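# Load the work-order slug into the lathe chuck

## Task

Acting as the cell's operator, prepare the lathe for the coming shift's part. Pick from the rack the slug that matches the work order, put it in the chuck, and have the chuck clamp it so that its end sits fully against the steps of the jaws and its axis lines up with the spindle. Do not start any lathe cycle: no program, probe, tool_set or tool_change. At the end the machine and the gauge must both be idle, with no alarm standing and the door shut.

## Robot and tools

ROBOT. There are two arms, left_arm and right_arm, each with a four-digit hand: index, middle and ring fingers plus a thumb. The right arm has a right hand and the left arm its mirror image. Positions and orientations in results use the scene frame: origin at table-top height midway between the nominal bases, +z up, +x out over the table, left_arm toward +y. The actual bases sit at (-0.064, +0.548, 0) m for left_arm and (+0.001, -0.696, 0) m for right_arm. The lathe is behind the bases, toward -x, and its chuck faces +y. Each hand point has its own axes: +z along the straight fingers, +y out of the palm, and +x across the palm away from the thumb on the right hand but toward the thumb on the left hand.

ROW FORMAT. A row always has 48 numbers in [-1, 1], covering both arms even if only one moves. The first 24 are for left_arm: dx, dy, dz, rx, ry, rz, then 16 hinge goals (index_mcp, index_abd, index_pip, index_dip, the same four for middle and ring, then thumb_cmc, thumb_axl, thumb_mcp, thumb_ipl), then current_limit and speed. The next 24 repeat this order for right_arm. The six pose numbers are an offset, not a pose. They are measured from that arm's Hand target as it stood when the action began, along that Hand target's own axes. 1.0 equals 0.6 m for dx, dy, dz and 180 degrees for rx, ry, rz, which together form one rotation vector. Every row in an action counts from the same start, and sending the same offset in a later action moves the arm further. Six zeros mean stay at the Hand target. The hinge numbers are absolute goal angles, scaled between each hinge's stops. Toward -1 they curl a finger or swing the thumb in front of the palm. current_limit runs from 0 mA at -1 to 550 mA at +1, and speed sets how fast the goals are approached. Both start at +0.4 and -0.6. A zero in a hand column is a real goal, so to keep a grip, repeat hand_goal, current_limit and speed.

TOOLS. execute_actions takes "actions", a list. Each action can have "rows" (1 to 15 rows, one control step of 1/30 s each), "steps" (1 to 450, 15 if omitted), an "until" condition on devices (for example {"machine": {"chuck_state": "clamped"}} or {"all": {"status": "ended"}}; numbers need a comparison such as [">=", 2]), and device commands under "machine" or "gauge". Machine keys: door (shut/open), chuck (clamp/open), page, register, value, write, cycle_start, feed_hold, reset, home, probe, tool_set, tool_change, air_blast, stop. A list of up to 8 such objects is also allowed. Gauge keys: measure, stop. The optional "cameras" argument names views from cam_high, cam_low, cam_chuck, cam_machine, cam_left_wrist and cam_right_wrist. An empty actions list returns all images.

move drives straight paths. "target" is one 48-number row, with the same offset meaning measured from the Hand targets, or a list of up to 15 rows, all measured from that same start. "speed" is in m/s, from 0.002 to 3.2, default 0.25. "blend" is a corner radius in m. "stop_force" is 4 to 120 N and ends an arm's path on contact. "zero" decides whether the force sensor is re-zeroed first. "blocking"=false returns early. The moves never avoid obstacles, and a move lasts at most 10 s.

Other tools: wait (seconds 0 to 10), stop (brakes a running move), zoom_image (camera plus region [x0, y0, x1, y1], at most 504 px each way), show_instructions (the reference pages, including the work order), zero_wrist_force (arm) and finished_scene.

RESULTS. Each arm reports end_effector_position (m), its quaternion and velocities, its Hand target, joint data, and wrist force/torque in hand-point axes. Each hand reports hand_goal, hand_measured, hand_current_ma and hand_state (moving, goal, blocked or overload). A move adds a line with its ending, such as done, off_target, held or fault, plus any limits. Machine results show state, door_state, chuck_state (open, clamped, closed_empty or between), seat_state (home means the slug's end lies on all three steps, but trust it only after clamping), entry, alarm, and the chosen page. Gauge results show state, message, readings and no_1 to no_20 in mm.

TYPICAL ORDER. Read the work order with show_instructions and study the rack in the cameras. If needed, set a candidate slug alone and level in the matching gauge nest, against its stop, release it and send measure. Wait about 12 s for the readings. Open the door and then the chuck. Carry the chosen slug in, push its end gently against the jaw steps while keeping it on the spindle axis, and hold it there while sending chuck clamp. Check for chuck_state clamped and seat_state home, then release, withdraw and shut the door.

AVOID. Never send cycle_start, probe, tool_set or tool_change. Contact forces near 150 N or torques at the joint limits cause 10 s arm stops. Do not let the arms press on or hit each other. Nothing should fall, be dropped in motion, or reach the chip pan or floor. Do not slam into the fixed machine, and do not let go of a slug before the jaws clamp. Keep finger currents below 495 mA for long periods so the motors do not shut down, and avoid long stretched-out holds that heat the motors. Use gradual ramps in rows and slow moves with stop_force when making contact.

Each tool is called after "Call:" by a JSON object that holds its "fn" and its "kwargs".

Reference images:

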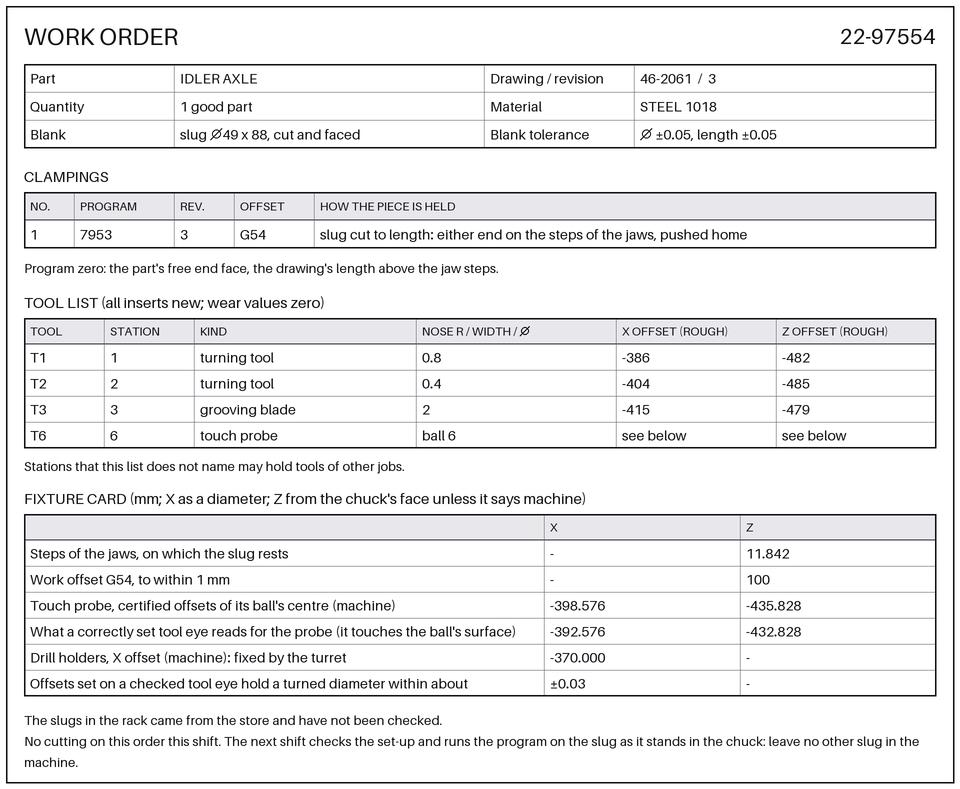

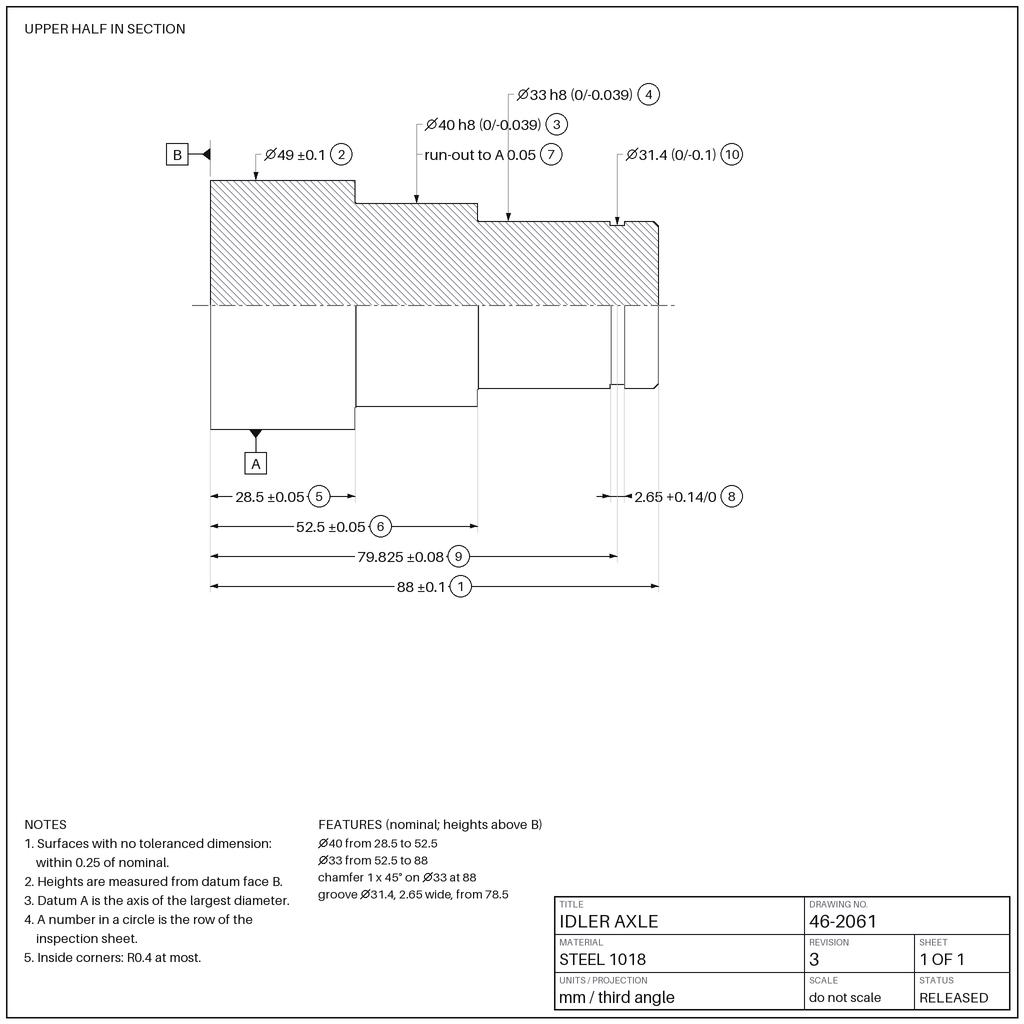

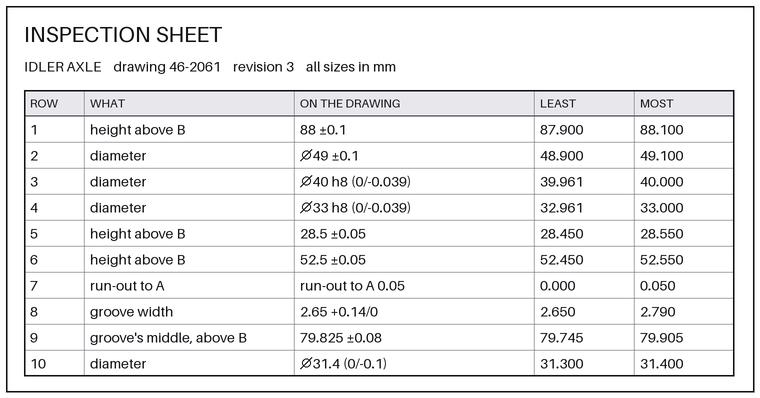

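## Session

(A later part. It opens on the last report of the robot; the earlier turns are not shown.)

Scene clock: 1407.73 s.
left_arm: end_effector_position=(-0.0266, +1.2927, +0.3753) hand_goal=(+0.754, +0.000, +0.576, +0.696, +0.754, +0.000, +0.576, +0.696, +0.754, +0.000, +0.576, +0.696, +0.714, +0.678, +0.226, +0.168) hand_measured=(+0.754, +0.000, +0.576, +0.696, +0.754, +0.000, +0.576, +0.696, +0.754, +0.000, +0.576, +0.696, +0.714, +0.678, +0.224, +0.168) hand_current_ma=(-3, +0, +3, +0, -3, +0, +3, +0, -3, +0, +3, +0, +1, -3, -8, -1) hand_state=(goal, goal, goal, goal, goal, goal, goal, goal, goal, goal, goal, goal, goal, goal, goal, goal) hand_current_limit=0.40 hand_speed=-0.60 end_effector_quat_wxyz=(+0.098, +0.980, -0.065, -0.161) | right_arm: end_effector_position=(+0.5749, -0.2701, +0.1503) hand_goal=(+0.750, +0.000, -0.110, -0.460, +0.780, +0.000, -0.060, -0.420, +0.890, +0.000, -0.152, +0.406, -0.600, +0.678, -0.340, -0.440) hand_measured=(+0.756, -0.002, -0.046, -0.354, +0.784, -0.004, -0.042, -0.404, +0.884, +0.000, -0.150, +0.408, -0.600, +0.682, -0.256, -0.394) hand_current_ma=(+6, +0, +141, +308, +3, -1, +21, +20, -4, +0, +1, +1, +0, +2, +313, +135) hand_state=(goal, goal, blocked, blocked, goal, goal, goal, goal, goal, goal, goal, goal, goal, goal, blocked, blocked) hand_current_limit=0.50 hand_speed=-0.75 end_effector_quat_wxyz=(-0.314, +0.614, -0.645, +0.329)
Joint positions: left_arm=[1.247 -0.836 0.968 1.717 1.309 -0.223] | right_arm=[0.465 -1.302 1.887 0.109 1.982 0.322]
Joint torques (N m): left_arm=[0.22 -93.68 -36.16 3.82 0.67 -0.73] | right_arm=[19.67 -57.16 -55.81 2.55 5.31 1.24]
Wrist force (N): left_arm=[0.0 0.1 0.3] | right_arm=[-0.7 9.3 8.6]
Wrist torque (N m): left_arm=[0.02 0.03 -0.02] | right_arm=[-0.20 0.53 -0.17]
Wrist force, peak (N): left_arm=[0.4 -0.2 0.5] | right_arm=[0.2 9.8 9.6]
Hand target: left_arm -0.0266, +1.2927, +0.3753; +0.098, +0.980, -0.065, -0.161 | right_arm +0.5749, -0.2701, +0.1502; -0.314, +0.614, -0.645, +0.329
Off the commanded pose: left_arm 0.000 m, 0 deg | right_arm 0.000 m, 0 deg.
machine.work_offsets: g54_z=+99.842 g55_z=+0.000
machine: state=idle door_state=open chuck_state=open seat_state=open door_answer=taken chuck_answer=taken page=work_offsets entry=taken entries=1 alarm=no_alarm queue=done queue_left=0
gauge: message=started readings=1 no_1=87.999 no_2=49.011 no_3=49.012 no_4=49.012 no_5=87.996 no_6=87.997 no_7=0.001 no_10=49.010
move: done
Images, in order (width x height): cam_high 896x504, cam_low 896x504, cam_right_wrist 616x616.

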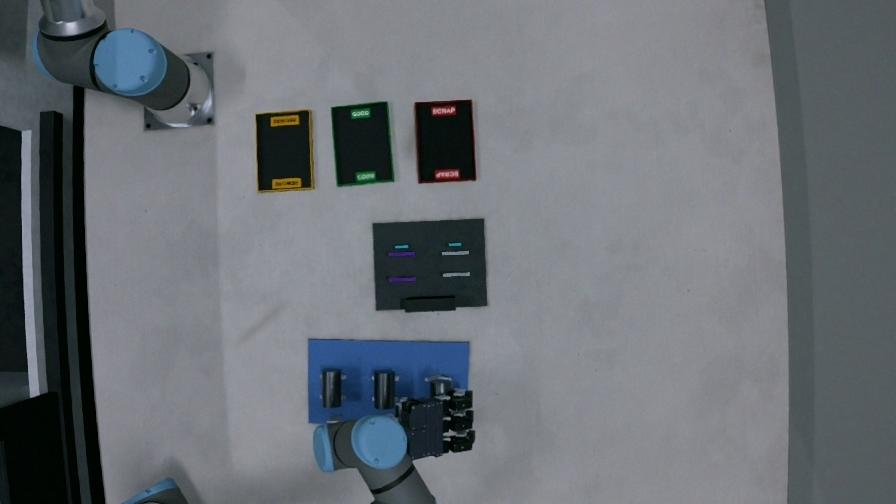

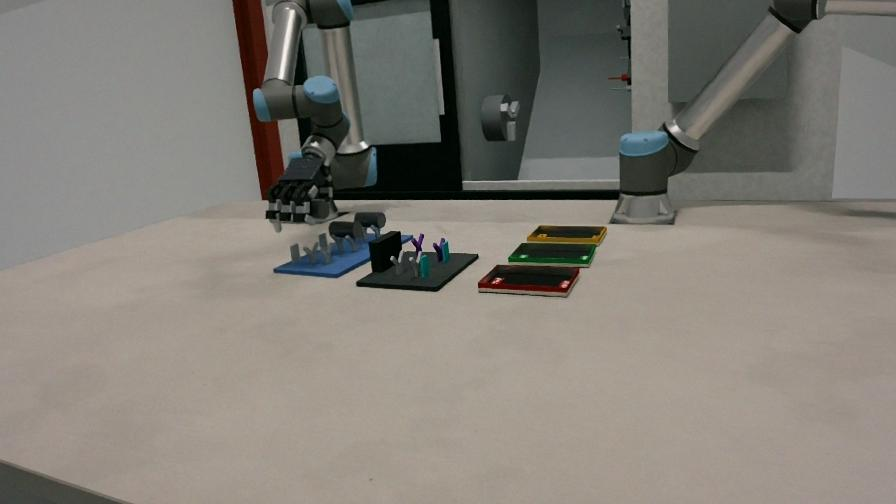

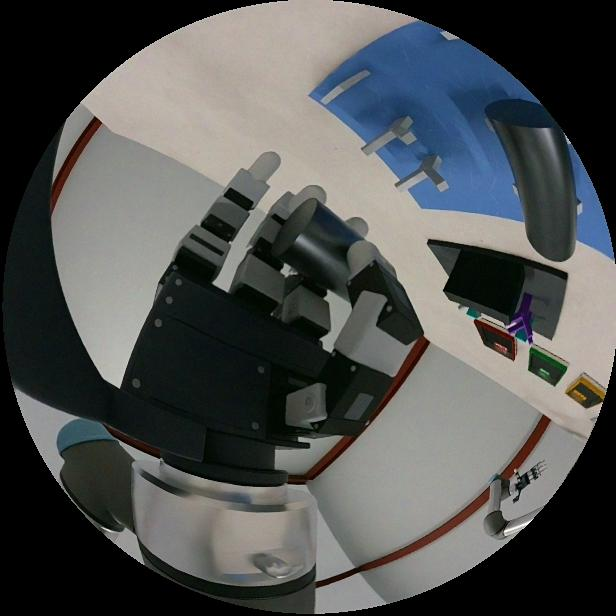

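Call:
{"fn": "move", "kwargs": {"target": [0,0,0,0,0,0,0.754,0,0.576,0.696,0.754,0,0.576,0.696,0.754,0,0.576,0.696,0.714,0.678,0.226,0.168,0.4,-0.6, 0.0005,0.0905,0.0514,0,0,0,0.75,0,-0.11,-0.46,0.78,0,-0.06,-0.42,0.89,0,-0.153,0.406,-0.60,0.678,-0.34,-0.44,0.5,-0.75], "speed": 0.08, "cameras": ["cam_right_wrist","cam_low","cam_high"]}}

Call:
{"fn": "zoom_image", "kwargs": {"camera": "cam_low", "region": [270, 190, 350, 270]}}

Call:
{"fn": "zoom_image", "kwargs": {"camera": "cam_high", "region": [400, 350, 480, 430]}}

Call:
{"fn": "zoom_image", "kwargs": {"camera": "cam_right_wrist", "region": [240, 60, 540, 360]}}

Scene clock: 1424.87 s.
left_arm: end_effector_position=(-0.0266, +1.2927, +0.3753) hand_goal=(+0.754, +0.000, +0.576, +0.696, +0.754, +0.000, +0.576, +0.696, +0.754, +0.000, +0.576, +0.696, +0.714, +0.678, +0.226, +0.168) hand_measured=(+0.754, +0.000, +0.576, +0.696, +0.754, +0.000, +0.576, +0.696, +0.754, +0.000, +0.576, +0.696, +0.714, +0.678, +0.224, +0.168) hand_current_ma=(-3, +0, +3, +0, -3, +0, +3, +0, -3, +0, +3, +0, +1, -3, -8, -1) hand_state=(goal, goal, goal, goal, goal, goal, goal, goal, goal, goal, goal, goal, goal, goal, goal, goal) hand_current_limit=0.40 hand_speed=-0.60 end_effector_quat_wxyz=(+0.098, +0.980, -0.065, -0.161) | right_arm: end_effector_position=(+0.5681, -0.2700, +0.0883) hand_goal=(+0.750, +0.000, -0.110, -0.460, +0.780, +0.000, -0.060, -0.420, +0.890, +0.000, -0.152, +0.406, -0.600, +0.678, -0.340, -0.440) hand_measured=(+0.756, -0.002, -0.046, -0.354, +0.784, -0.004, -0.042, -0.404, +0.884, +0.000, -0.150, +0.408, -0.600, +0.682, -0.256, -0.394) hand_current_ma=(+6, +0, +141, +308, +3, -1, +21, +20, -4, +0, +1, +1, +0, +2, +313, +135) hand_state=(goal, goal, blocked, blocked, goal, goal, goal, goal, goal, goal, goal, goal, goal, goal, blocked, blocked) hand_current_limit=0.50 hand_speed=-0.75 end_effector_quat_wxyz=(-0.314, +0.614, -0.645, +0.329)
Joint positions: left_arm=[1.247 -0.836 0.968 1.717 1.309 -0.223] | right_arm=[0.47 -1.244 1.942 -0.003 1.987 0.327]
Joint torques (N m): left_arm=[0.81 -96.34 -35.86 3.6 0.62 -0.86] | right_arm=[17.07 -58.72 -23.89 -2.38 5.51 2.18]
Wrist force (N): left_arm=[0.1 -0.3 0.1] | right_arm=[-0.3 9.4 8.7]
Wrist torque (N m): left_arm=[-0.01 0.00 0.01] | right_arm=[-0.14 0.49 -0.18]
Wrist force, peak (N): left_arm=[-0.1 -0.4 0.6] | right_arm=[-0.4 10.4 9.3]
Hand target: left_arm -0.0266, +1.2927, +0.3753; +0.098, +0.980, -0.065, -0.161 | right_arm +0.5681, -0.2700, +0.0881; -0.314, +0.614, -0.645, +0.329
Off the commanded pose: left_arm 0.000 m, 0 deg | right_arm 0.000 m, 0 deg.
machine.work_offsets: g54_z=+99.842 g55_z=+0.000
machine: state=idle door_state=open chuck_state=open seat_state=open door_answer=taken chuck_answer=taken page=work_offsets entry=taken entries=1 alarm=no_alarm queue=done queue_left=0
gauge: message=started readings=1 no_1=87.999 no_2=49.011 no_3=49.012 no_4=49.012 no_5=87.996 no_6=87.997 no_7=0.001 no_10=49.010
move: done
Images, in order (width x height): cam_high 896x504, cam_low 896x504, cam_right_wrist 616x616.

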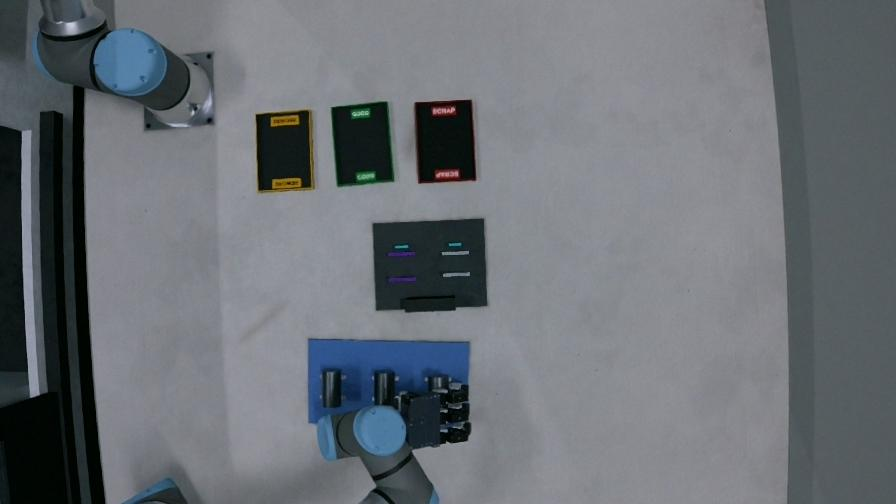

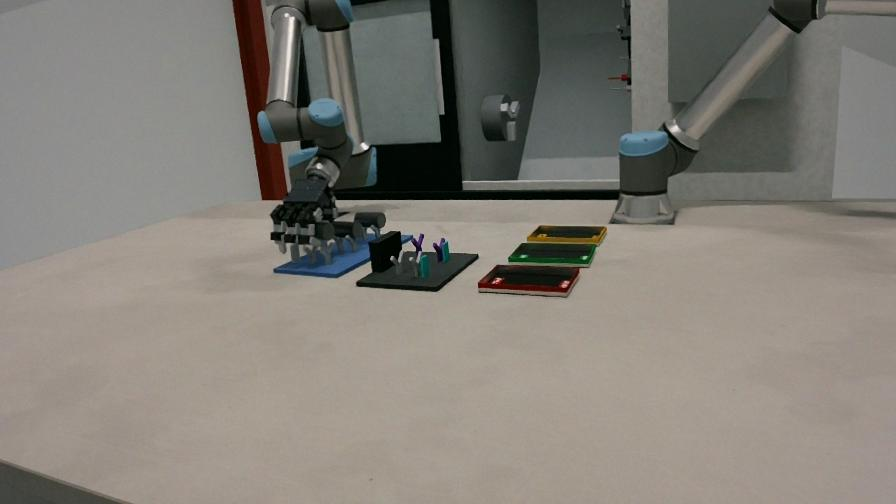

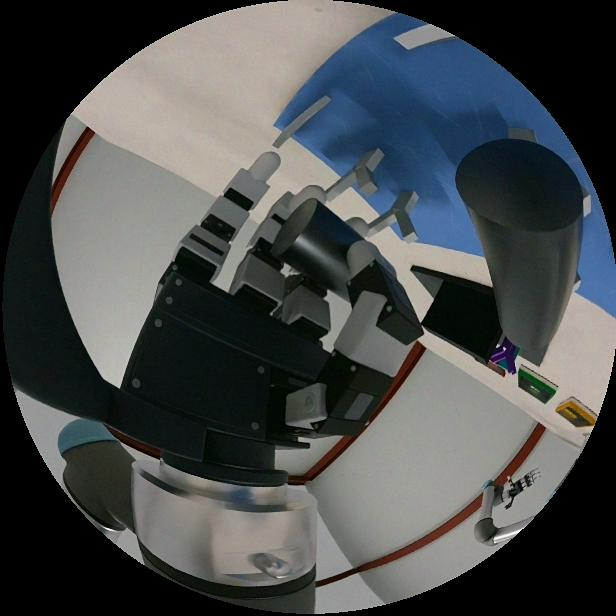

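Scaled by 6.300 from the camera's 896x504 image, which has a finer 1280x720 frame.

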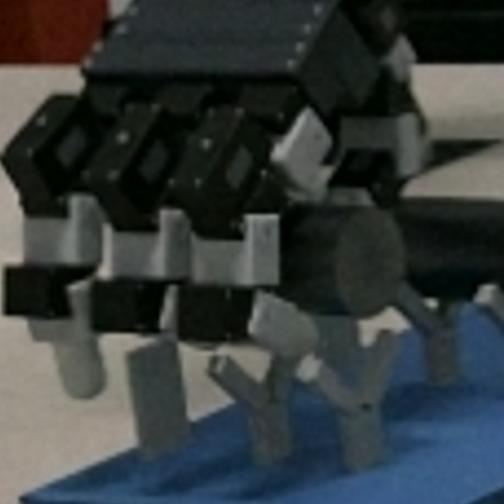

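Scaled by 6.300 from the camera's 896x504 image, which has a finer 1280x720 frame.

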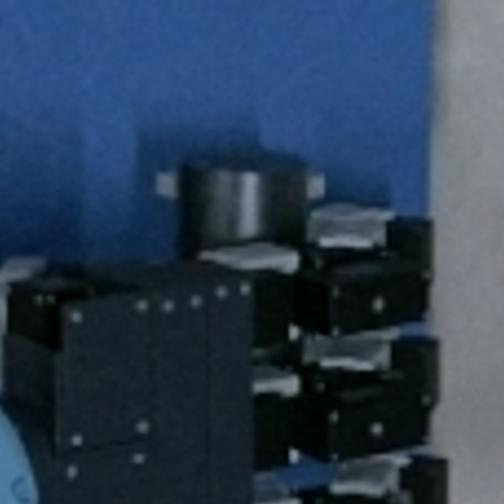

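Scaled by 1.680 from the camera's 616x616 image, which has a finer 880x880 frame.

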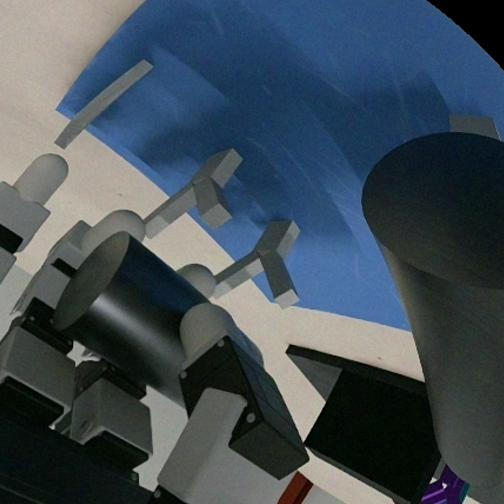

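Call:
{"fn": "move", "kwargs": {"target": [0,0,0,0,0,0,0.754,0,0.576,0.696,0.754,0,0.576,0.696,0.754,0,0.576,0.696,0.714,0.678,0.226,0.168,0.4,-0.6, 0.0002,0.0382,0.0226,0,0,0,0.75,0,-0.11,-0.46,0.78,0,-0.06,-0.42,0.89,0,-0.153,0.406,-0.60,0.678,-0.34,-0.44,0.5,-0.75], "speed": 0.015, "stop_force": 5, "cameras": ["cam_right_wrist","cam_low","cam_high"]}}

Call:
{"fn": "zoom_image", "kwargs": {"camera": "cam_low", "region": [270, 190, 350, 270]}}

Call:
{"fn": "zoom_image", "kwargs": {"camera": "cam_high", "region": [400, 350, 480, 430]}}

Scene clock: 1432.83 s.
left_arm: end_effector_position=(-0.0266, +1.2927, +0.3753) hand_goal=(+0.754, +0.000, +0.576, +0.696, +0.754, +0.000, +0.576, +0.696, +0.754, +0.000, +0.576, +0.696, +0.714, +0.678, +0.226, +0.168) hand_measured=(+0.754, +0.000, +0.576, +0.696, +0.754, +0.000, +0.576, +0.696, +0.754, +0.000, +0.576, +0.696, +0.714, +0.678, +0.224, +0.168) hand_current_ma=(-3, +0, +3, +0, -3, +0, +3, +0, -3, +0, +3, +0, +1, -3, -8, -1) hand_state=(goal, goal, goal, goal, goal, goal, goal, goal, goal, goal, goal, goal, goal, goal, goal, goal) hand_current_limit=0.40 hand_speed=-0.60 end_effector_quat_wxyz=(+0.098, +0.980, -0.065, -0.161) | right_arm: end_effector_position=(+0.5659, -0.2700, +0.0649) hand_goal=(+0.750, +0.000, -0.110, -0.460, +0.780, +0.000, -0.060, -0.420, +0.890, +0.000, -0.152, +0.406, -0.600, +0.678, -0.340, -0.440) hand_measured=(+0.758, -0.010, -0.046, -0.354, +0.796, -0.036, -0.054, -0.422, +0.884, +0.000, -0.150, +0.408, -0.598, +0.682, -0.256, -0.394) hand_current_ma=(+8, -8, +144, +308, +22, -51, +4, -1, -4, +0, +1, +1, +1, +3, +313, +135) hand_state=(goal, goal, blocked, blocked, goal, blocked, goal, goal, goal, goal, goal, goal, goal, goal, blocked, blocked) hand_current_limit=0.50 hand_speed=-0.75 end_effector_quat_wxyz=(-0.314, +0.614, -0.645, +0.329)
Joint positions: left_arm=[1.247 -0.836 0.968 1.717 1.309 -0.223] | right_arm=[0.472 -1.219 1.96 -0.045 1.988 0.328]
Joint torques (N m): left_arm=[-1.59 -95.69 -35.83 3.76 0.68 -0.61] | right_arm=[0.52 -86.07 -53.25 1.23 -1 -0.92]
Wrist force (N): left_arm=[0.1 -0.4 0.1] | right_arm=[9.5 8.4 8.0]
Wrist torque (N m): left_arm=[-0.03 0.00 0.01] | right_arm=[-0.12 0.83 0.10]
Wrist force, peak (N): left_arm=[0.5 0.0 0.2] | right_arm=[9.3 8.8 8.2]
Hand target: left_arm -0.0266, +1.2927, +0.3753; +0.098, +0.980, -0.065, -0.161 | right_arm +0.5659, -0.2700, +0.0649; -0.314, +0.614, -0.645, +0.329 (not the last commanded pose)
Off the commanded pose: left_arm 0.000 m, 0 deg | right_arm 0.003 m, 0 deg.
machine.work_offsets: g54_z=+99.842 g55_z=+0.000
machine: state=idle door_state=open chuck_state=open seat_state=open door_answer=taken chuck_answer=taken page=work_offsets entry=taken entries=1 alarm=no_alarm queue=done queue_left=0
gauge: message=started readings=1 no_1=87.999 no_2=49.011 no_3=49.012 no_4=49.012 no_5=87.996 no_6=87.997 no_7=0.001 no_10=49.010
move: contact (right_arm)
Images, in order (width x height): cam_high 896x504, cam_low 896x504, cam_right_wrist 616x616.

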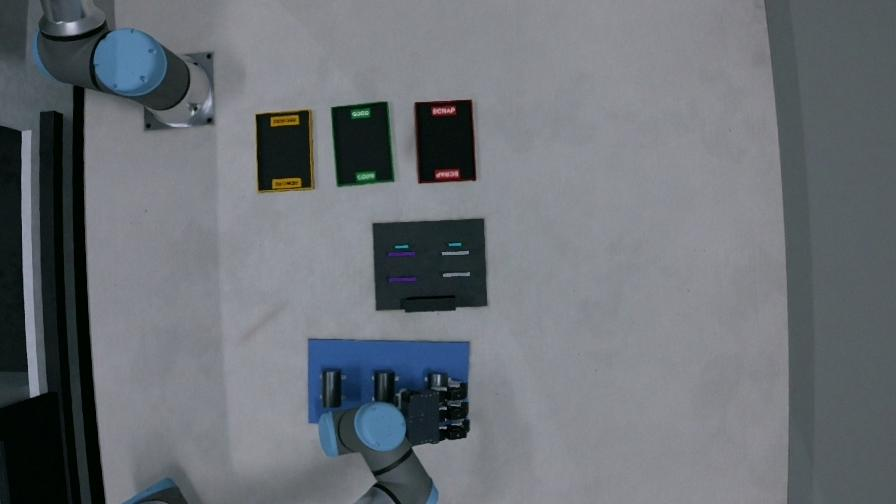

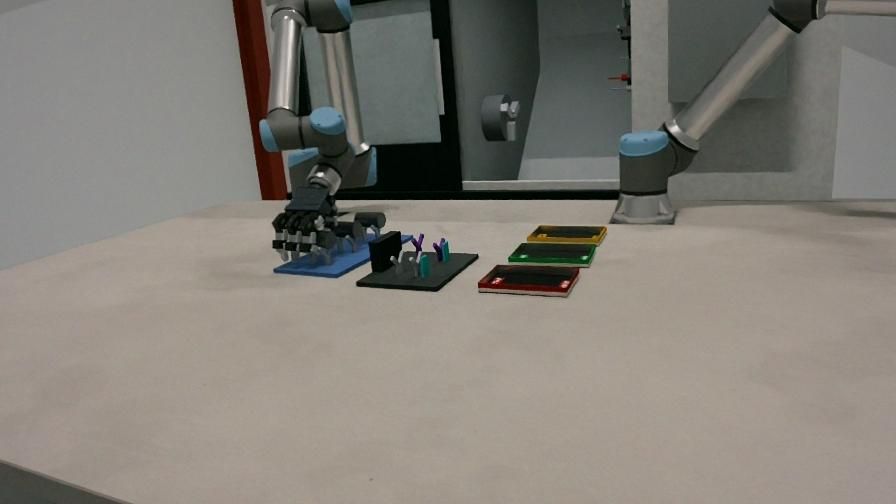

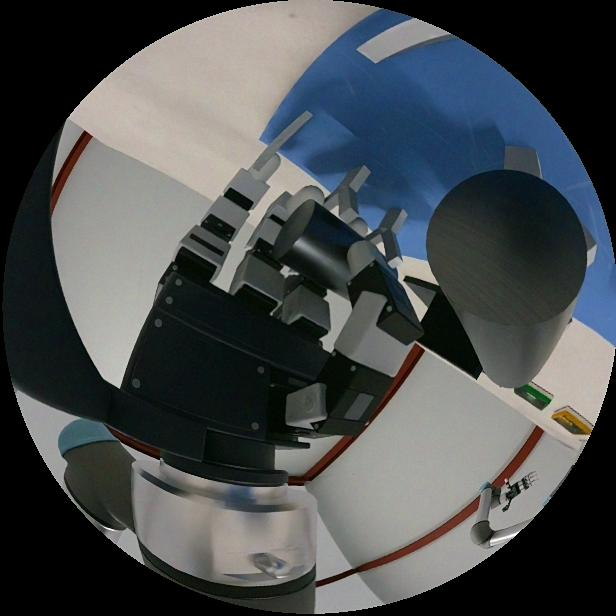

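Scaled by 6.300 from the camera's 896x504 image, which has a finer 1280x720 frame.

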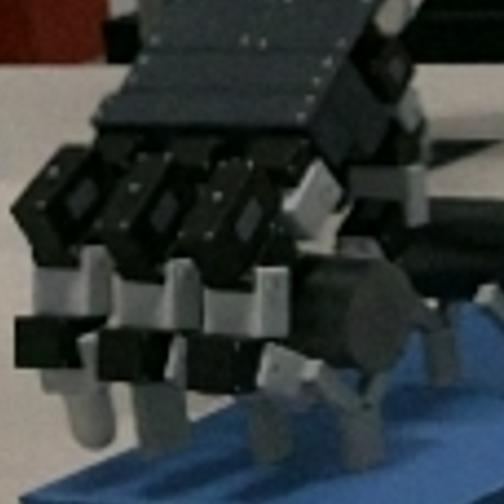

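Scaled by 6.300 from the camera's 896x504 image, which has a finer 1280x720 frame.

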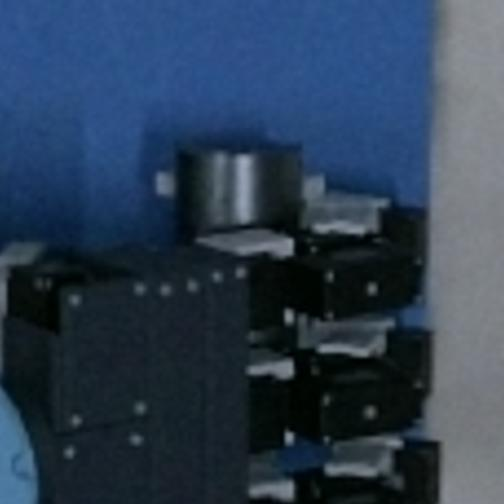

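Call:
{"fn": "execute_actions", "kwargs": {"actions": [], "cameras": ["cam_high","cam_right_wrist"]}}

Scene clock: 1462.87 s.
left_arm: end_effector_position=(-0.0266, +1.2927, +0.3753) hand_goal=(+0.754, +0.000, +0.576, +0.696, +0.754, +0.000, +0.576, +0.696, +0.754, +0.000, +0.576, +0.696, +0.714, +0.678, +0.226, +0.168) hand_measured=(+0.754, +0.000, +0.576, +0.696, +0.754, +0.000, +0.576, +0.696, +0.754, +0.000, +0.576, +0.696, +0.714, +0.678, +0.224, +0.168) hand_current_ma=(-3, +0, +3, +0, -3, +0, +3, +0, -3, +0, +3, +0, +1, -3, -8, -1) hand_state=(goal, goal, goal, goal, goal, goal, goal, goal, goal, goal, goal, goal, goal, goal, goal, goal) hand_current_limit=0.40 hand_speed=-0.60 end_effector_quat_wxyz=(+0.098, +0.980, -0.065, -0.161) | right_arm: end_effector_position=(+0.5659, -0.2700, +0.0649) hand_goal=(+0.750, +0.000, -0.110, -0.460, +0.780, +0.000, -0.060, -0.420, +0.890, +0.000, -0.152, +0.406, -0.600, +0.678, -0.340, -0.440) hand_measured=(+0.758, -0.010, -0.046, -0.354, +0.796, -0.036, -0.054, -0.422, +0.884, +0.000, -0.150, +0.408, -0.598, +0.682, -0.256, -0.394) hand_current_ma=(+8, -8, +144, +308, +22, -51, +4, -1, -4, +0, +1, +1, +1, +3, +313, +135) hand_state=(goal, goal, blocked, blocked, goal, blocked, goal, goal, goal, goal, goal, goal, goal, goal, blocked, blocked) hand_current_limit=0.50 hand_speed=-0.75 end_effector_quat_wxyz=(-0.314, +0.614, -0.645, +0.329)
Joint positions: left_arm=[1.247 -0.836 0.968 1.717 1.309 -0.223] | right_arm=[0.472 -1.219 1.96 -0.045 1.988 0.328]
Joint velocities: within noise
Joint torques (N m): left_arm=[-1.62 -96.02 -35.47 3.73 0.88 -0.77] | right_arm=[-10.8 -84.66 -52.52 -1.52 -4.64 -1.01]
Motor temperatures (°C): left_arm=[45 36 34 33 44 36] | right_arm=[35 29 36 47 43 42]
Wrist force (N): left_arm=[0.1 -0.1 0.4] | right_arm=[9.0 8.4 8.3]
Wrist torque (N m): left_arm=[-0.01 0.01 0.00] | right_arm=[-0.14 0.88 0.06]
Wrist force, peak (N): left_arm=[0.3 0.0 0.6] | right_arm=[9.4 8.7 8.5]
Hand target: left_arm -0.0266, +1.2927, +0.3753; +0.098, +0.980, -0.065, -0.161 | right_arm +0.5659, -0.2700, +0.0649; -0.314, +0.614, -0.645, +0.329 (not the last commanded pose)
Off the commanded pose: left_arm 0.000 m, 0 deg | right_arm 0.003 m, 0 deg.
machine.work_offsets: g54_z=+99.842 g55_z=+0.000
machine: state=idle door_state=open chuck_state=open seat_state=open door_answer=taken chuck_answer=taken page=work_offsets entry=taken entries=1 alarm=no_alarm queue=done queue_left=0
gauge: message=started readings=1 no_1=87.999 no_2=49.011 no_3=49.012 no_4=49.012 no_5=87.996 no_6=87.997 no_7=0.001 no_10=49.010
Images, in order (width x height): cam_high 896x504, cam_right_wrist 616x616.

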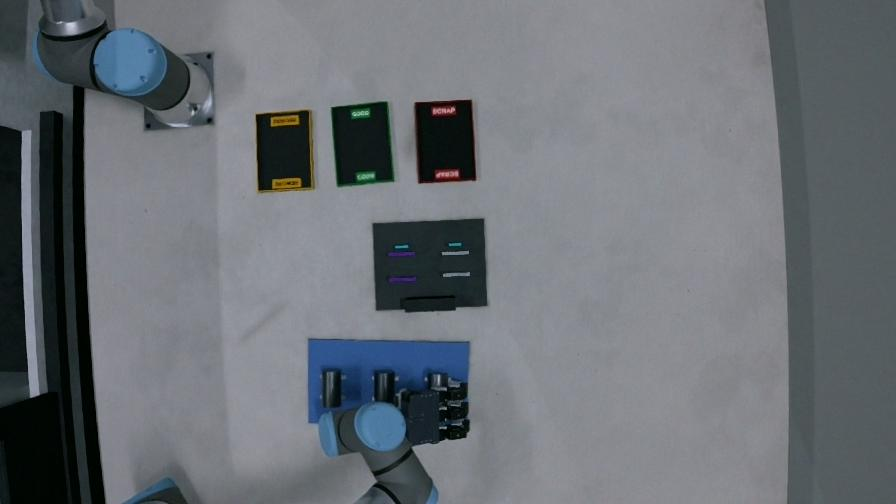

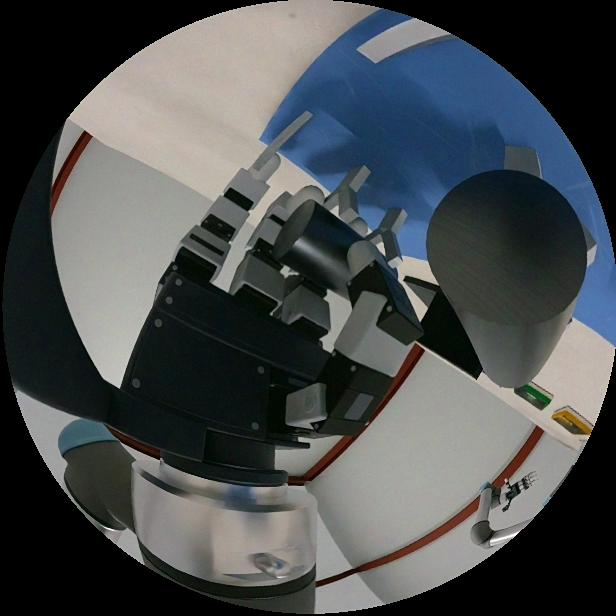

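Call:
{"fn": "move", "kwargs": {"target": [[0,0,0,0,0,0, 0.754,0,0.576,0.696,0.754,0,0.576,0.696,0.754,0,0.576,0.696,0.714,0.678,0.226,0.168,0.4,-0.6, 0,-0.0081,-0.0059,0,0,0, 0.75,0,-0.11,-0.46,0.78,0,-0.06,-0.42,0.89,0,-0.153,0.406,-0.6,0.678,-0.34,-0.44,0.5,-0.75],[0,0,0,0,0,0, 0.754,0,0.576,0.696,0.754,0,0.576,0.696,0.754,0,0.576,0.696,0.714,0.678,0.226,0.168,0.4,-0.6, 0.0088,-0.0083,-0.0057,0,0,0, 0.75,0,-0.11,-0.46,0.78,0,-0.06,-0.42,0.89,0,-0.153,0.406,-0.6,0.678,-0.34,-0.44,0.5,-0.75]], "speed": 0.03}}

Call:
{"fn": "execute_actions", "kwargs": {"actions": [], "cameras": ["cam_high","cam_right_wrist","cam_low"]}}

Scene clock: 1469.13 s.
left_arm: end_effector_position=(-0.0266, +1.2927, +0.3753) hand_goal=(+0.754, +0.000, +0.576, +0.696, +0.754, +0.000, +0.576, +0.696, +0.754, +0.000, +0.576, +0.696, +0.714, +0.678, +0.226, +0.168) hand_measured=(+0.754, +0.000, +0.576, +0.696, +0.754, +0.000, +0.576, +0.696, +0.754, +0.000, +0.576, +0.696, +0.714, +0.678, +0.224, +0.168) hand_current_ma=(-3, +0, +3, +0, -3, +0, +3, +0, -3, +0, +3, +0, +1, -3, -8, -1) hand_state=(goal, goal, goal, goal, goal, goal, goal, goal, goal, goal, goal, goal, goal, goal, goal, goal) hand_current_limit=0.40 hand_speed=-0.60 end_effector_quat_wxyz=(+0.098, +0.980, -0.065, -0.161) | right_arm: end_effector_position=(+0.5659, -0.2751, +0.0709) hand_goal=(+0.750, +0.000, -0.110, -0.460, +0.780, +0.000, -0.060, -0.420, +0.890, +0.000, -0.152, +0.406, -0.600, +0.678, -0.340, -0.440) hand_measured=(+0.758, +0.000, -0.046, -0.354, +0.778, -0.010, -0.034, -0.400, +0.884, +0.000, -0.150, +0.408, -0.598, +0.680, -0.256, -0.394) hand_current_ma=(+8, +0, +144, +308, -1, -8, +38, +25, -4, +0, +1, +1, +1, +2, +313, +135) hand_state=(goal, goal, blocked, blocked, goal, goal, blocked, goal, goal, goal, goal, goal, goal, goal, blocked, blocked) hand_current_limit=0.50 hand_speed=-0.75 end_effector_quat_wxyz=(-0.314, +0.614, -0.645, +0.329)
Joint positions: left_arm=[1.247 -0.836 0.968 1.717 1.309 -0.223] | right_arm=[0.464 -1.232 1.964 -0.039 1.982 0.322]
Joint torques (N m): left_arm=[-0.75 -95.59 -36.66 3.75 1.04 -0.62] | right_arm=[-16.64 -83.89 -22.79 -3.09 -2.81 -2.17]
Wrist force (N): left_arm=[0.0 0.0 -0.1] | right_arm=[-0.2 9.3 8.7]
Wrist torque (N m): left_arm=[0.05 0.00 -0.01] | right_arm=[-0.15 0.47 0.11]
Wrist force, peak (N): left_arm=[0.3 0.0 0.6] | right_arm=[5.8 11.6 11.2]
Hand target: left_arm -0.0266, +1.2927, +0.3753; +0.098, +0.980, -0.065, -0.161 | right_arm +0.5658, -0.2753, +0.0709; -0.314, +0.614, -0.645, +0.329
Off the commanded pose: left_arm 0.000 m, 0 deg | right_arm 0.000 m, 0 deg.
machine.work_offsets: g54_z=+99.842 g55_z=+0.000
machine: state=idle door_state=open chuck_state=open seat_state=open door_answer=taken chuck_answer=taken page=work_offsets entry=taken entries=1 alarm=no_alarm queue=done queue_left=0
gauge: message=started readings=1 no_1=87.999 no_2=49.011 no_3=49.012 no_4=49.012 no_5=87.996 no_6=87.997 no_7=0.001 no_10=49.010
move: done

Scene clock: 1469.13 s.
left_arm: end_effector_position=(-0.0266, +1.2927, +0.3753) hand_goal=(+0.754, +0.000, +0.576, +0.696, +0.754, +0.000, +0.576, +0.696, +0.754, +0.000, +0.576, +0.696, +0.714, +0.678, +0.226, +0.168) hand_measured=(+0.754, +0.000, +0.576, +0.696, +0.754, +0.000, +0.576, +0.696, +0.754, +0.000, +0.576, +0.696, +0.714, +0.678, +0.224, +0.168) hand_current_ma=(-3, +0, +3, +0, -3, +0, +3, +0, -3, +0, +3, +0, +1, -3, -8, -1) hand_state=(goal, goal, goal, goal, goal, goal, goal, goal, goal, goal, goal, goal, goal, goal, goal, goal) hand_current_limit=0.40 hand_speed=-0.60 end_effector_quat_wxyz=(+0.098, +0.980, -0.065, -0.161) | right_arm: end_effector_position=(+0.5659, -0.2751, +0.0709) hand_goal=(+0.750, +0.000, -0.110, -0.460, +0.780, +0.000, -0.060, -0.420, +0.890, +0.000, -0.152, +0.406, -0.600, +0.678, -0.340, -0.440) hand_measured=(+0.758, +0.000, -0.046, -0.354, +0.778, -0.010, -0.034, -0.400, +0.884, +0.000, -0.150, +0.408, -0.598, +0.680, -0.256, -0.394) hand_current_ma=(+8, +0, +144, +308, -1, -8, +38, +25, -4, +0, +1, +1, +1, +2, +313, +135) hand_state=(goal, goal, blocked, blocked, goal, goal, blocked, goal, goal, goal, goal, goal, goal, goal, blocked, blocked) hand_current_limit=0.50 hand_speed=-0.75 end_effector_quat_wxyz=(-0.314, +0.614, -0.645, +0.329)
Joint positions: left_arm=[1.247 -0.836 0.968 1.717 1.309 -0.223] | right_arm=[0.464 -1.232 1.964 -0.039 1.982 0.322]
Joint velocities: within noise
Joint torques (N m): left_arm=[-0.75 -95.59 -36.66 3.75 1.04 -0.62] | right_arm=[-16.64 -83.89 -22.79 -3.09 -2.81 -2.17]
Motor temperatures (°C): left_arm=[45 36 34 33 44 36] | right_arm=[35 29 36 47 43 42]
Wrist force (N): left_arm=[0.0 0.0 -0.1] | right_arm=[-0.2 9.3 8.7]
Wrist torque (N m): left_arm=[0.05 0.00 -0.01] | right_arm=[-0.15 0.47 0.11]
Wrist force, peak (N): left_arm=[0.0 0.0 -0.1] | right_arm=[-0.2 9.3 8.7]
Hand target: left_arm -0.0266, +1.2927, +0.3753; +0.098, +0.980, -0.065, -0.161 | right_arm +0.5658, -0.2753, +0.0709; -0.314, +0.614, -0.645, +0.329
Off the commanded pose: left_arm 0.000 m, 0 deg | right_arm 0.000 m, 0 deg.
machine.work_offsets: g54_z=+99.842 g55_z=+0.000
machine: state=idle door_state=open chuck_state=open seat_state=open door_answer=taken chuck_answer=taken page=work_offsets entry=taken entries=1 alarm=no_alarm queue=done queue_left=0
gauge: message=started readings=1 no_1=87.999 no_2=49.011 no_3=49.012 no_4=49.012 no_5=87.996 no_6=87.997 no_7=0.001 no_10=49.010
Images, in order (width x height): cam_high 896x504, cam_low 896x504, cam_right_wrist 616x616.

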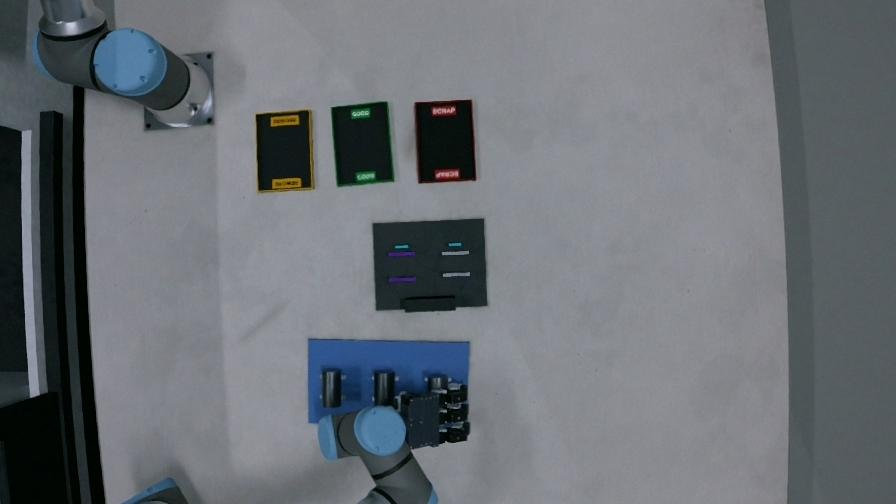

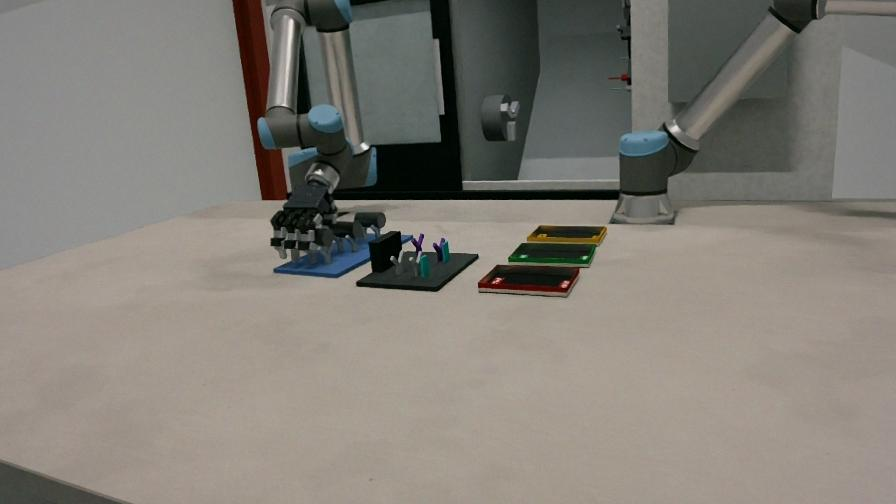

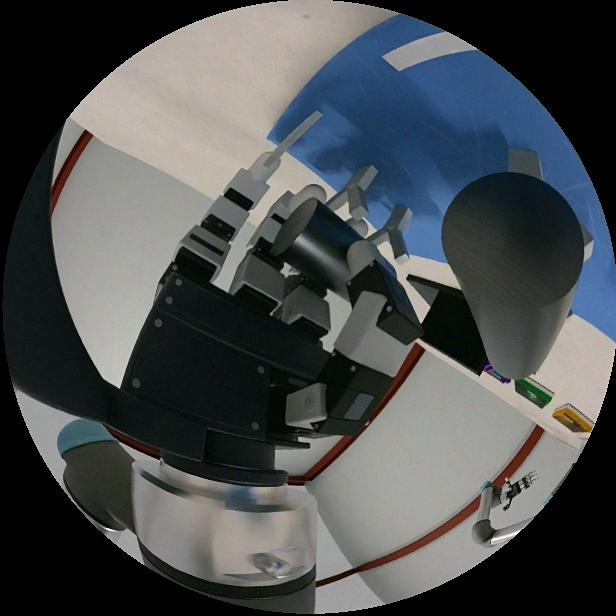

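Call:
{"fn": "zoom_image", "kwargs": {"camera": "cam_high", "region": [300, 330, 480, 450]}}

Call:
{"fn": "zoom_image", "kwargs": {"camera": "cam_right_wrist", "region": [220, 80, 616, 430]}}

Call:
{"fn": "zoom_image", "kwargs": {"camera": "cam_low", "region": [250, 170, 450, 290]}}

Scaled by 2.800 from the camera's 896x504 image, which has a finer 1280x720 frame.

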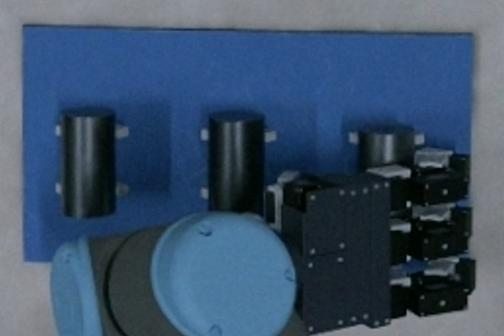

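Scaled by 1.273 from the camera's 616x616 image, which has a finer 880x880 frame.

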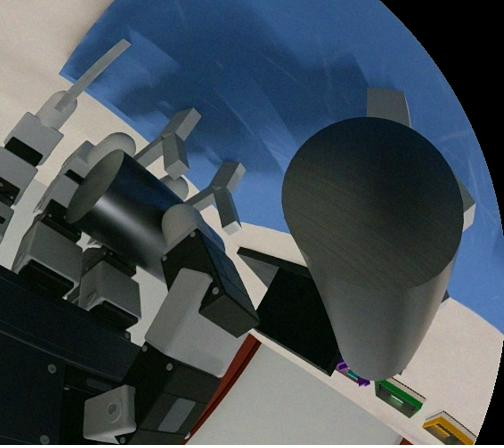

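Scaled by 2.520 from the camera's 896x504 image, which has a finer 1280x720 frame.

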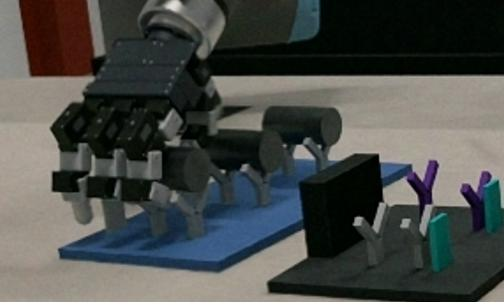

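Call:
{"fn": "zoom_image", "kwargs": {"camera": "cam_high", "region": [364, 356, 474, 426]}}

Scaled by 4.582 from the camera's 896x504 image, which has a finer 1280x720 frame.

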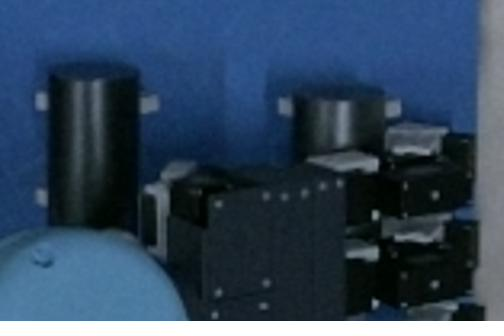

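Call:
{"fn": "move", "kwargs": {"target": [0,0,0,0,0,0, 0.754,0,0.576,0.696,0.754,0,0.576,0.696,0.754,0,0.576,0.696,0.714,0.678,0.226,0.168,0.4,-0.6, 0,0.0108,0.0078,0,0,0, 0.75,0,-0.11,-0.46,0.78,0,-0.06,-0.42,0.89,0,-0.153,0.406,-0.6,0.678,-0.34,-0.44,0.5,-0.75], "speed": 0.02, "cameras": ["cam_high"]}}

Call:
{"fn": "zoom_image", "kwargs": {"camera": "cam_high", "region": [364, 356, 474, 426]}}

Scene clock: 1503.13 s.
left_arm: end_effector_position=(-0.0266, +1.2927, +0.3753) hand_goal=(+0.754, +0.000, +0.576, +0.696, +0.754, +0.000, +0.576, +0.696, +0.754, +0.000, +0.576, +0.696, +0.714, +0.678, +0.226, +0.168) hand_measured=(+0.754, +0.000, +0.576, +0.696, +0.754, +0.000, +0.576, +0.696, +0.754, +0.000, +0.576, +0.696, +0.714, +0.678, +0.224, +0.168) hand_current_ma=(-3, +0, +3, +0, -3, +0, +3, +0, -3, +0, +3, +0, +1, -3, -8, -1) hand_state=(goal, goal, goal, goal, goal, goal, goal, goal, goal, goal, goal, goal, goal, goal, goal, goal) hand_current_limit=0.40 hand_speed=-0.60 end_effector_quat_wxyz=(+0.098, +0.980, -0.065, -0.161) | right_arm: end_effector_position=(+0.5658, -0.2753, +0.0631) hand_goal=(+0.750, +0.000, -0.110, -0.460, +0.780, +0.000, -0.060, -0.420, +0.890, +0.000, -0.152, +0.406, -0.600, +0.678, -0.340, -0.440) hand_measured=(+0.758, +0.000, -0.046, -0.354, +0.786, -0.010, -0.034, -0.404, +0.884, +0.000, -0.150, +0.408, -0.598, +0.678, -0.256, -0.394) hand_current_ma=(+8, +0, +144, +308, +5, -8, +38, +19, -4, +0, +1, +1, +0, +0, +313, +135) hand_state=(goal, goal, blocked, blocked, goal, goal, blocked, goal, goal, goal, goal, goal, goal, goal, blocked, blocked) hand_current_limit=0.50 hand_speed=-0.75 end_effector_quat_wxyz=(-0.314, +0.614, -0.645, +0.329)
Joint positions: left_arm=[1.247 -0.836 0.968 1.717 1.309 -0.223] | right_arm=[0.464 -1.222 1.969 -0.053 1.981 0.322]
Joint torques (N m): left_arm=[1.35 -94.17 -36.05 3.51 0.51 -0.66] | right_arm=[-11.44 -57.53 -22.75 -2.48 -1.61 -1.19]
Wrist force (N): left_arm=[0.0 0.0 0.2] | right_arm=[-0.3 8.4 8.9]
Wrist torque (N m): left_arm=[0.01 0.03 -0.01] | right_arm=[-0.16 0.46 0.08]
Wrist force, peak (N): left_arm=[0.4 -0.3 0.5] | right_arm=[-0.3 9.5 8.9]
Hand target: left_arm -0.0266, +1.2927, +0.3753; +0.098, +0.980, -0.065, -0.161 | right_arm +0.5658, -0.2753, +0.0629; -0.314, +0.614, -0.645, +0.329
Off the commanded pose: left_arm 0.000 m, 0 deg | right_arm 0.000 m, 0 deg.
machine.work_offsets: g54_z=+99.842 g55_z=+0.000
machine: state=idle door_state=open chuck_state=open seat_state=open door_answer=taken chuck_answer=taken page=work_offsets entry=taken entries=1 alarm=no_alarm queue=done queue_left=0
gauge: message=started readings=1 no_1=87.999 no_2=49.011 no_3=49.012 no_4=49.012 no_5=87.996 no_6=87.997 no_7=0.001 no_10=49.010
move: done
Images, in order (width x height): cam_high 896x504.

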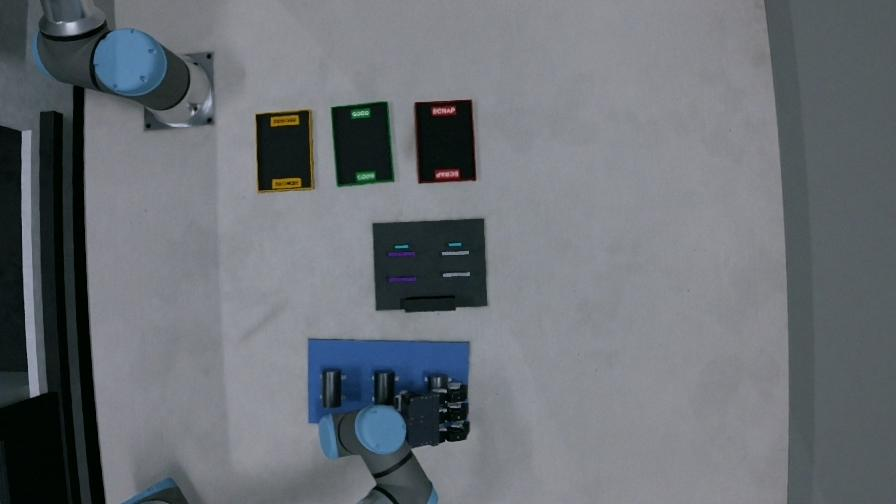

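Scaled by 4.582 from the camera's 896x504 image, which has a finer 1280x720 frame.

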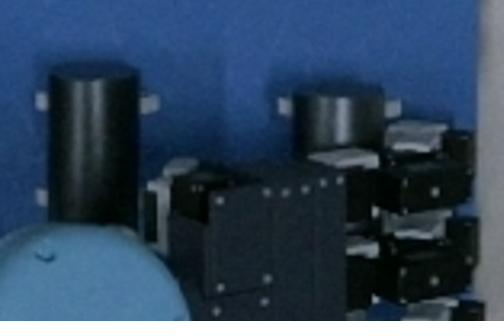

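Call:
{"fn": "move", "kwargs": {"target": [0,0,0,0,0,0, 0.754,0,0.576,0.696,0.754,0,0.576,0.696,0.754,0,0.576,0.696,0.714,0.678,0.226,0.168,0.4,-0.6, 0,0.00405,0.0029,0,0,0, 0.75,0,-0.11,-0.46,0.78,0,-0.06,-0.42,0.89,0,-0.153,0.406,-0.6,0.678,-0.34,-0.44,0.5,-0.75], "speed": 0.01}}

Scene clock: 1506.73 s.
left_arm: end_effector_position=(-0.0266, +1.2927, +0.3753) hand_goal=(+0.754, +0.000, +0.576, +0.696, +0.754, +0.000, +0.576, +0.696, +0.754, +0.000, +0.576, +0.696, +0.714, +0.678, +0.226, +0.168) hand_measured=(+0.754, +0.000, +0.576, +0.696, +0.754, +0.000, +0.576, +0.696, +0.754, +0.000, +0.576, +0.696, +0.714, +0.678, +0.224, +0.168) hand_current_ma=(-3, +0, +3, +0, -3, +0, +3, +0, -3, +0, +3, +0, +1, -3, -8, -1) hand_state=(goal, goal, goal, goal, goal, goal, goal, goal, goal, goal, goal, goal, goal, goal, goal, goal) hand_current_limit=0.40 hand_speed=-0.60 end_effector_quat_wxyz=(+0.098, +0.980, -0.065, -0.161) | right_arm: end_effector_position=(+0.5658, -0.2753, +0.0600) hand_goal=(+0.750, +0.000, -0.110, -0.460, +0.780, +0.000, -0.060, -0.420, +0.890, +0.000, -0.152, +0.406, -0.600, +0.678, -0.340, -0.440) hand_measured=(+0.762, +0.000, -0.046, -0.354, +0.796, -0.010, -0.034, -0.406, +0.884, +0.000, -0.150, +0.408, -0.600, +0.676, -0.256, -0.396) hand_current_ma=(+13, +0, +144, +308, +22, -7, +38, +15, -4, +0, +1, +1, +0, -1, +313, +125) hand_state=(goal, goal, blocked, blocked, goal, goal, blocked, goal, goal, goal, goal, goal, goal, goal, blocked, blocked) hand_current_limit=0.50 hand_speed=-0.75 end_effector_quat_wxyz=(-0.314, +0.614, -0.645, +0.329)
Joint positions: left_arm=[1.247 -0.836 0.968 1.717 1.309 -0.223] | right_arm=[0.464 -1.219 1.97 -0.058 1.981 0.322]
Joint torques (N m): left_arm=[-1.26 -96.06 -36.53 3.72 0.74 -0.59] | right_arm=[15.03 -55.3 -19.47 -1.56 4 1.04]
Wrist force (N): left_arm=[0.3 0.1 -0.2] | right_arm=[-0.5 4.6 8.7]
Wrist torque (N m): left_arm=[0.05 -0.02 0.02] | right_arm=[-0.14 0.50 0.11]
Wrist force, peak (N): left_arm=[0.5 0.2 0.1] | right_arm=[-0.1 8.6 9.1]
Hand target: left_arm -0.0266, +1.2927, +0.3753; +0.098, +0.980, -0.065, -0.161 | right_arm +0.5658, -0.2753, +0.0599; -0.314, +0.614, -0.645, +0.329
Off the commanded pose: left_arm 0.000 m, 0 deg | right_arm 0.000 m, 0 deg.
machine.work_offsets: g54_z=+99.842 g55_z=+0.000
machine: state=idle door_state=open chuck_state=open seat_state=open door_answer=taken chuck_answer=taken page=work_offsets entry=taken entries=1 alarm=no_alarm queue=done queue_left=0
gauge: message=started readings=1 no_1=87.999 no_2=49.011 no_3=49.012 no_4=49.012 no_5=87.996 no_6=87.997 no_7=0.001 no_10=49.010
move: done


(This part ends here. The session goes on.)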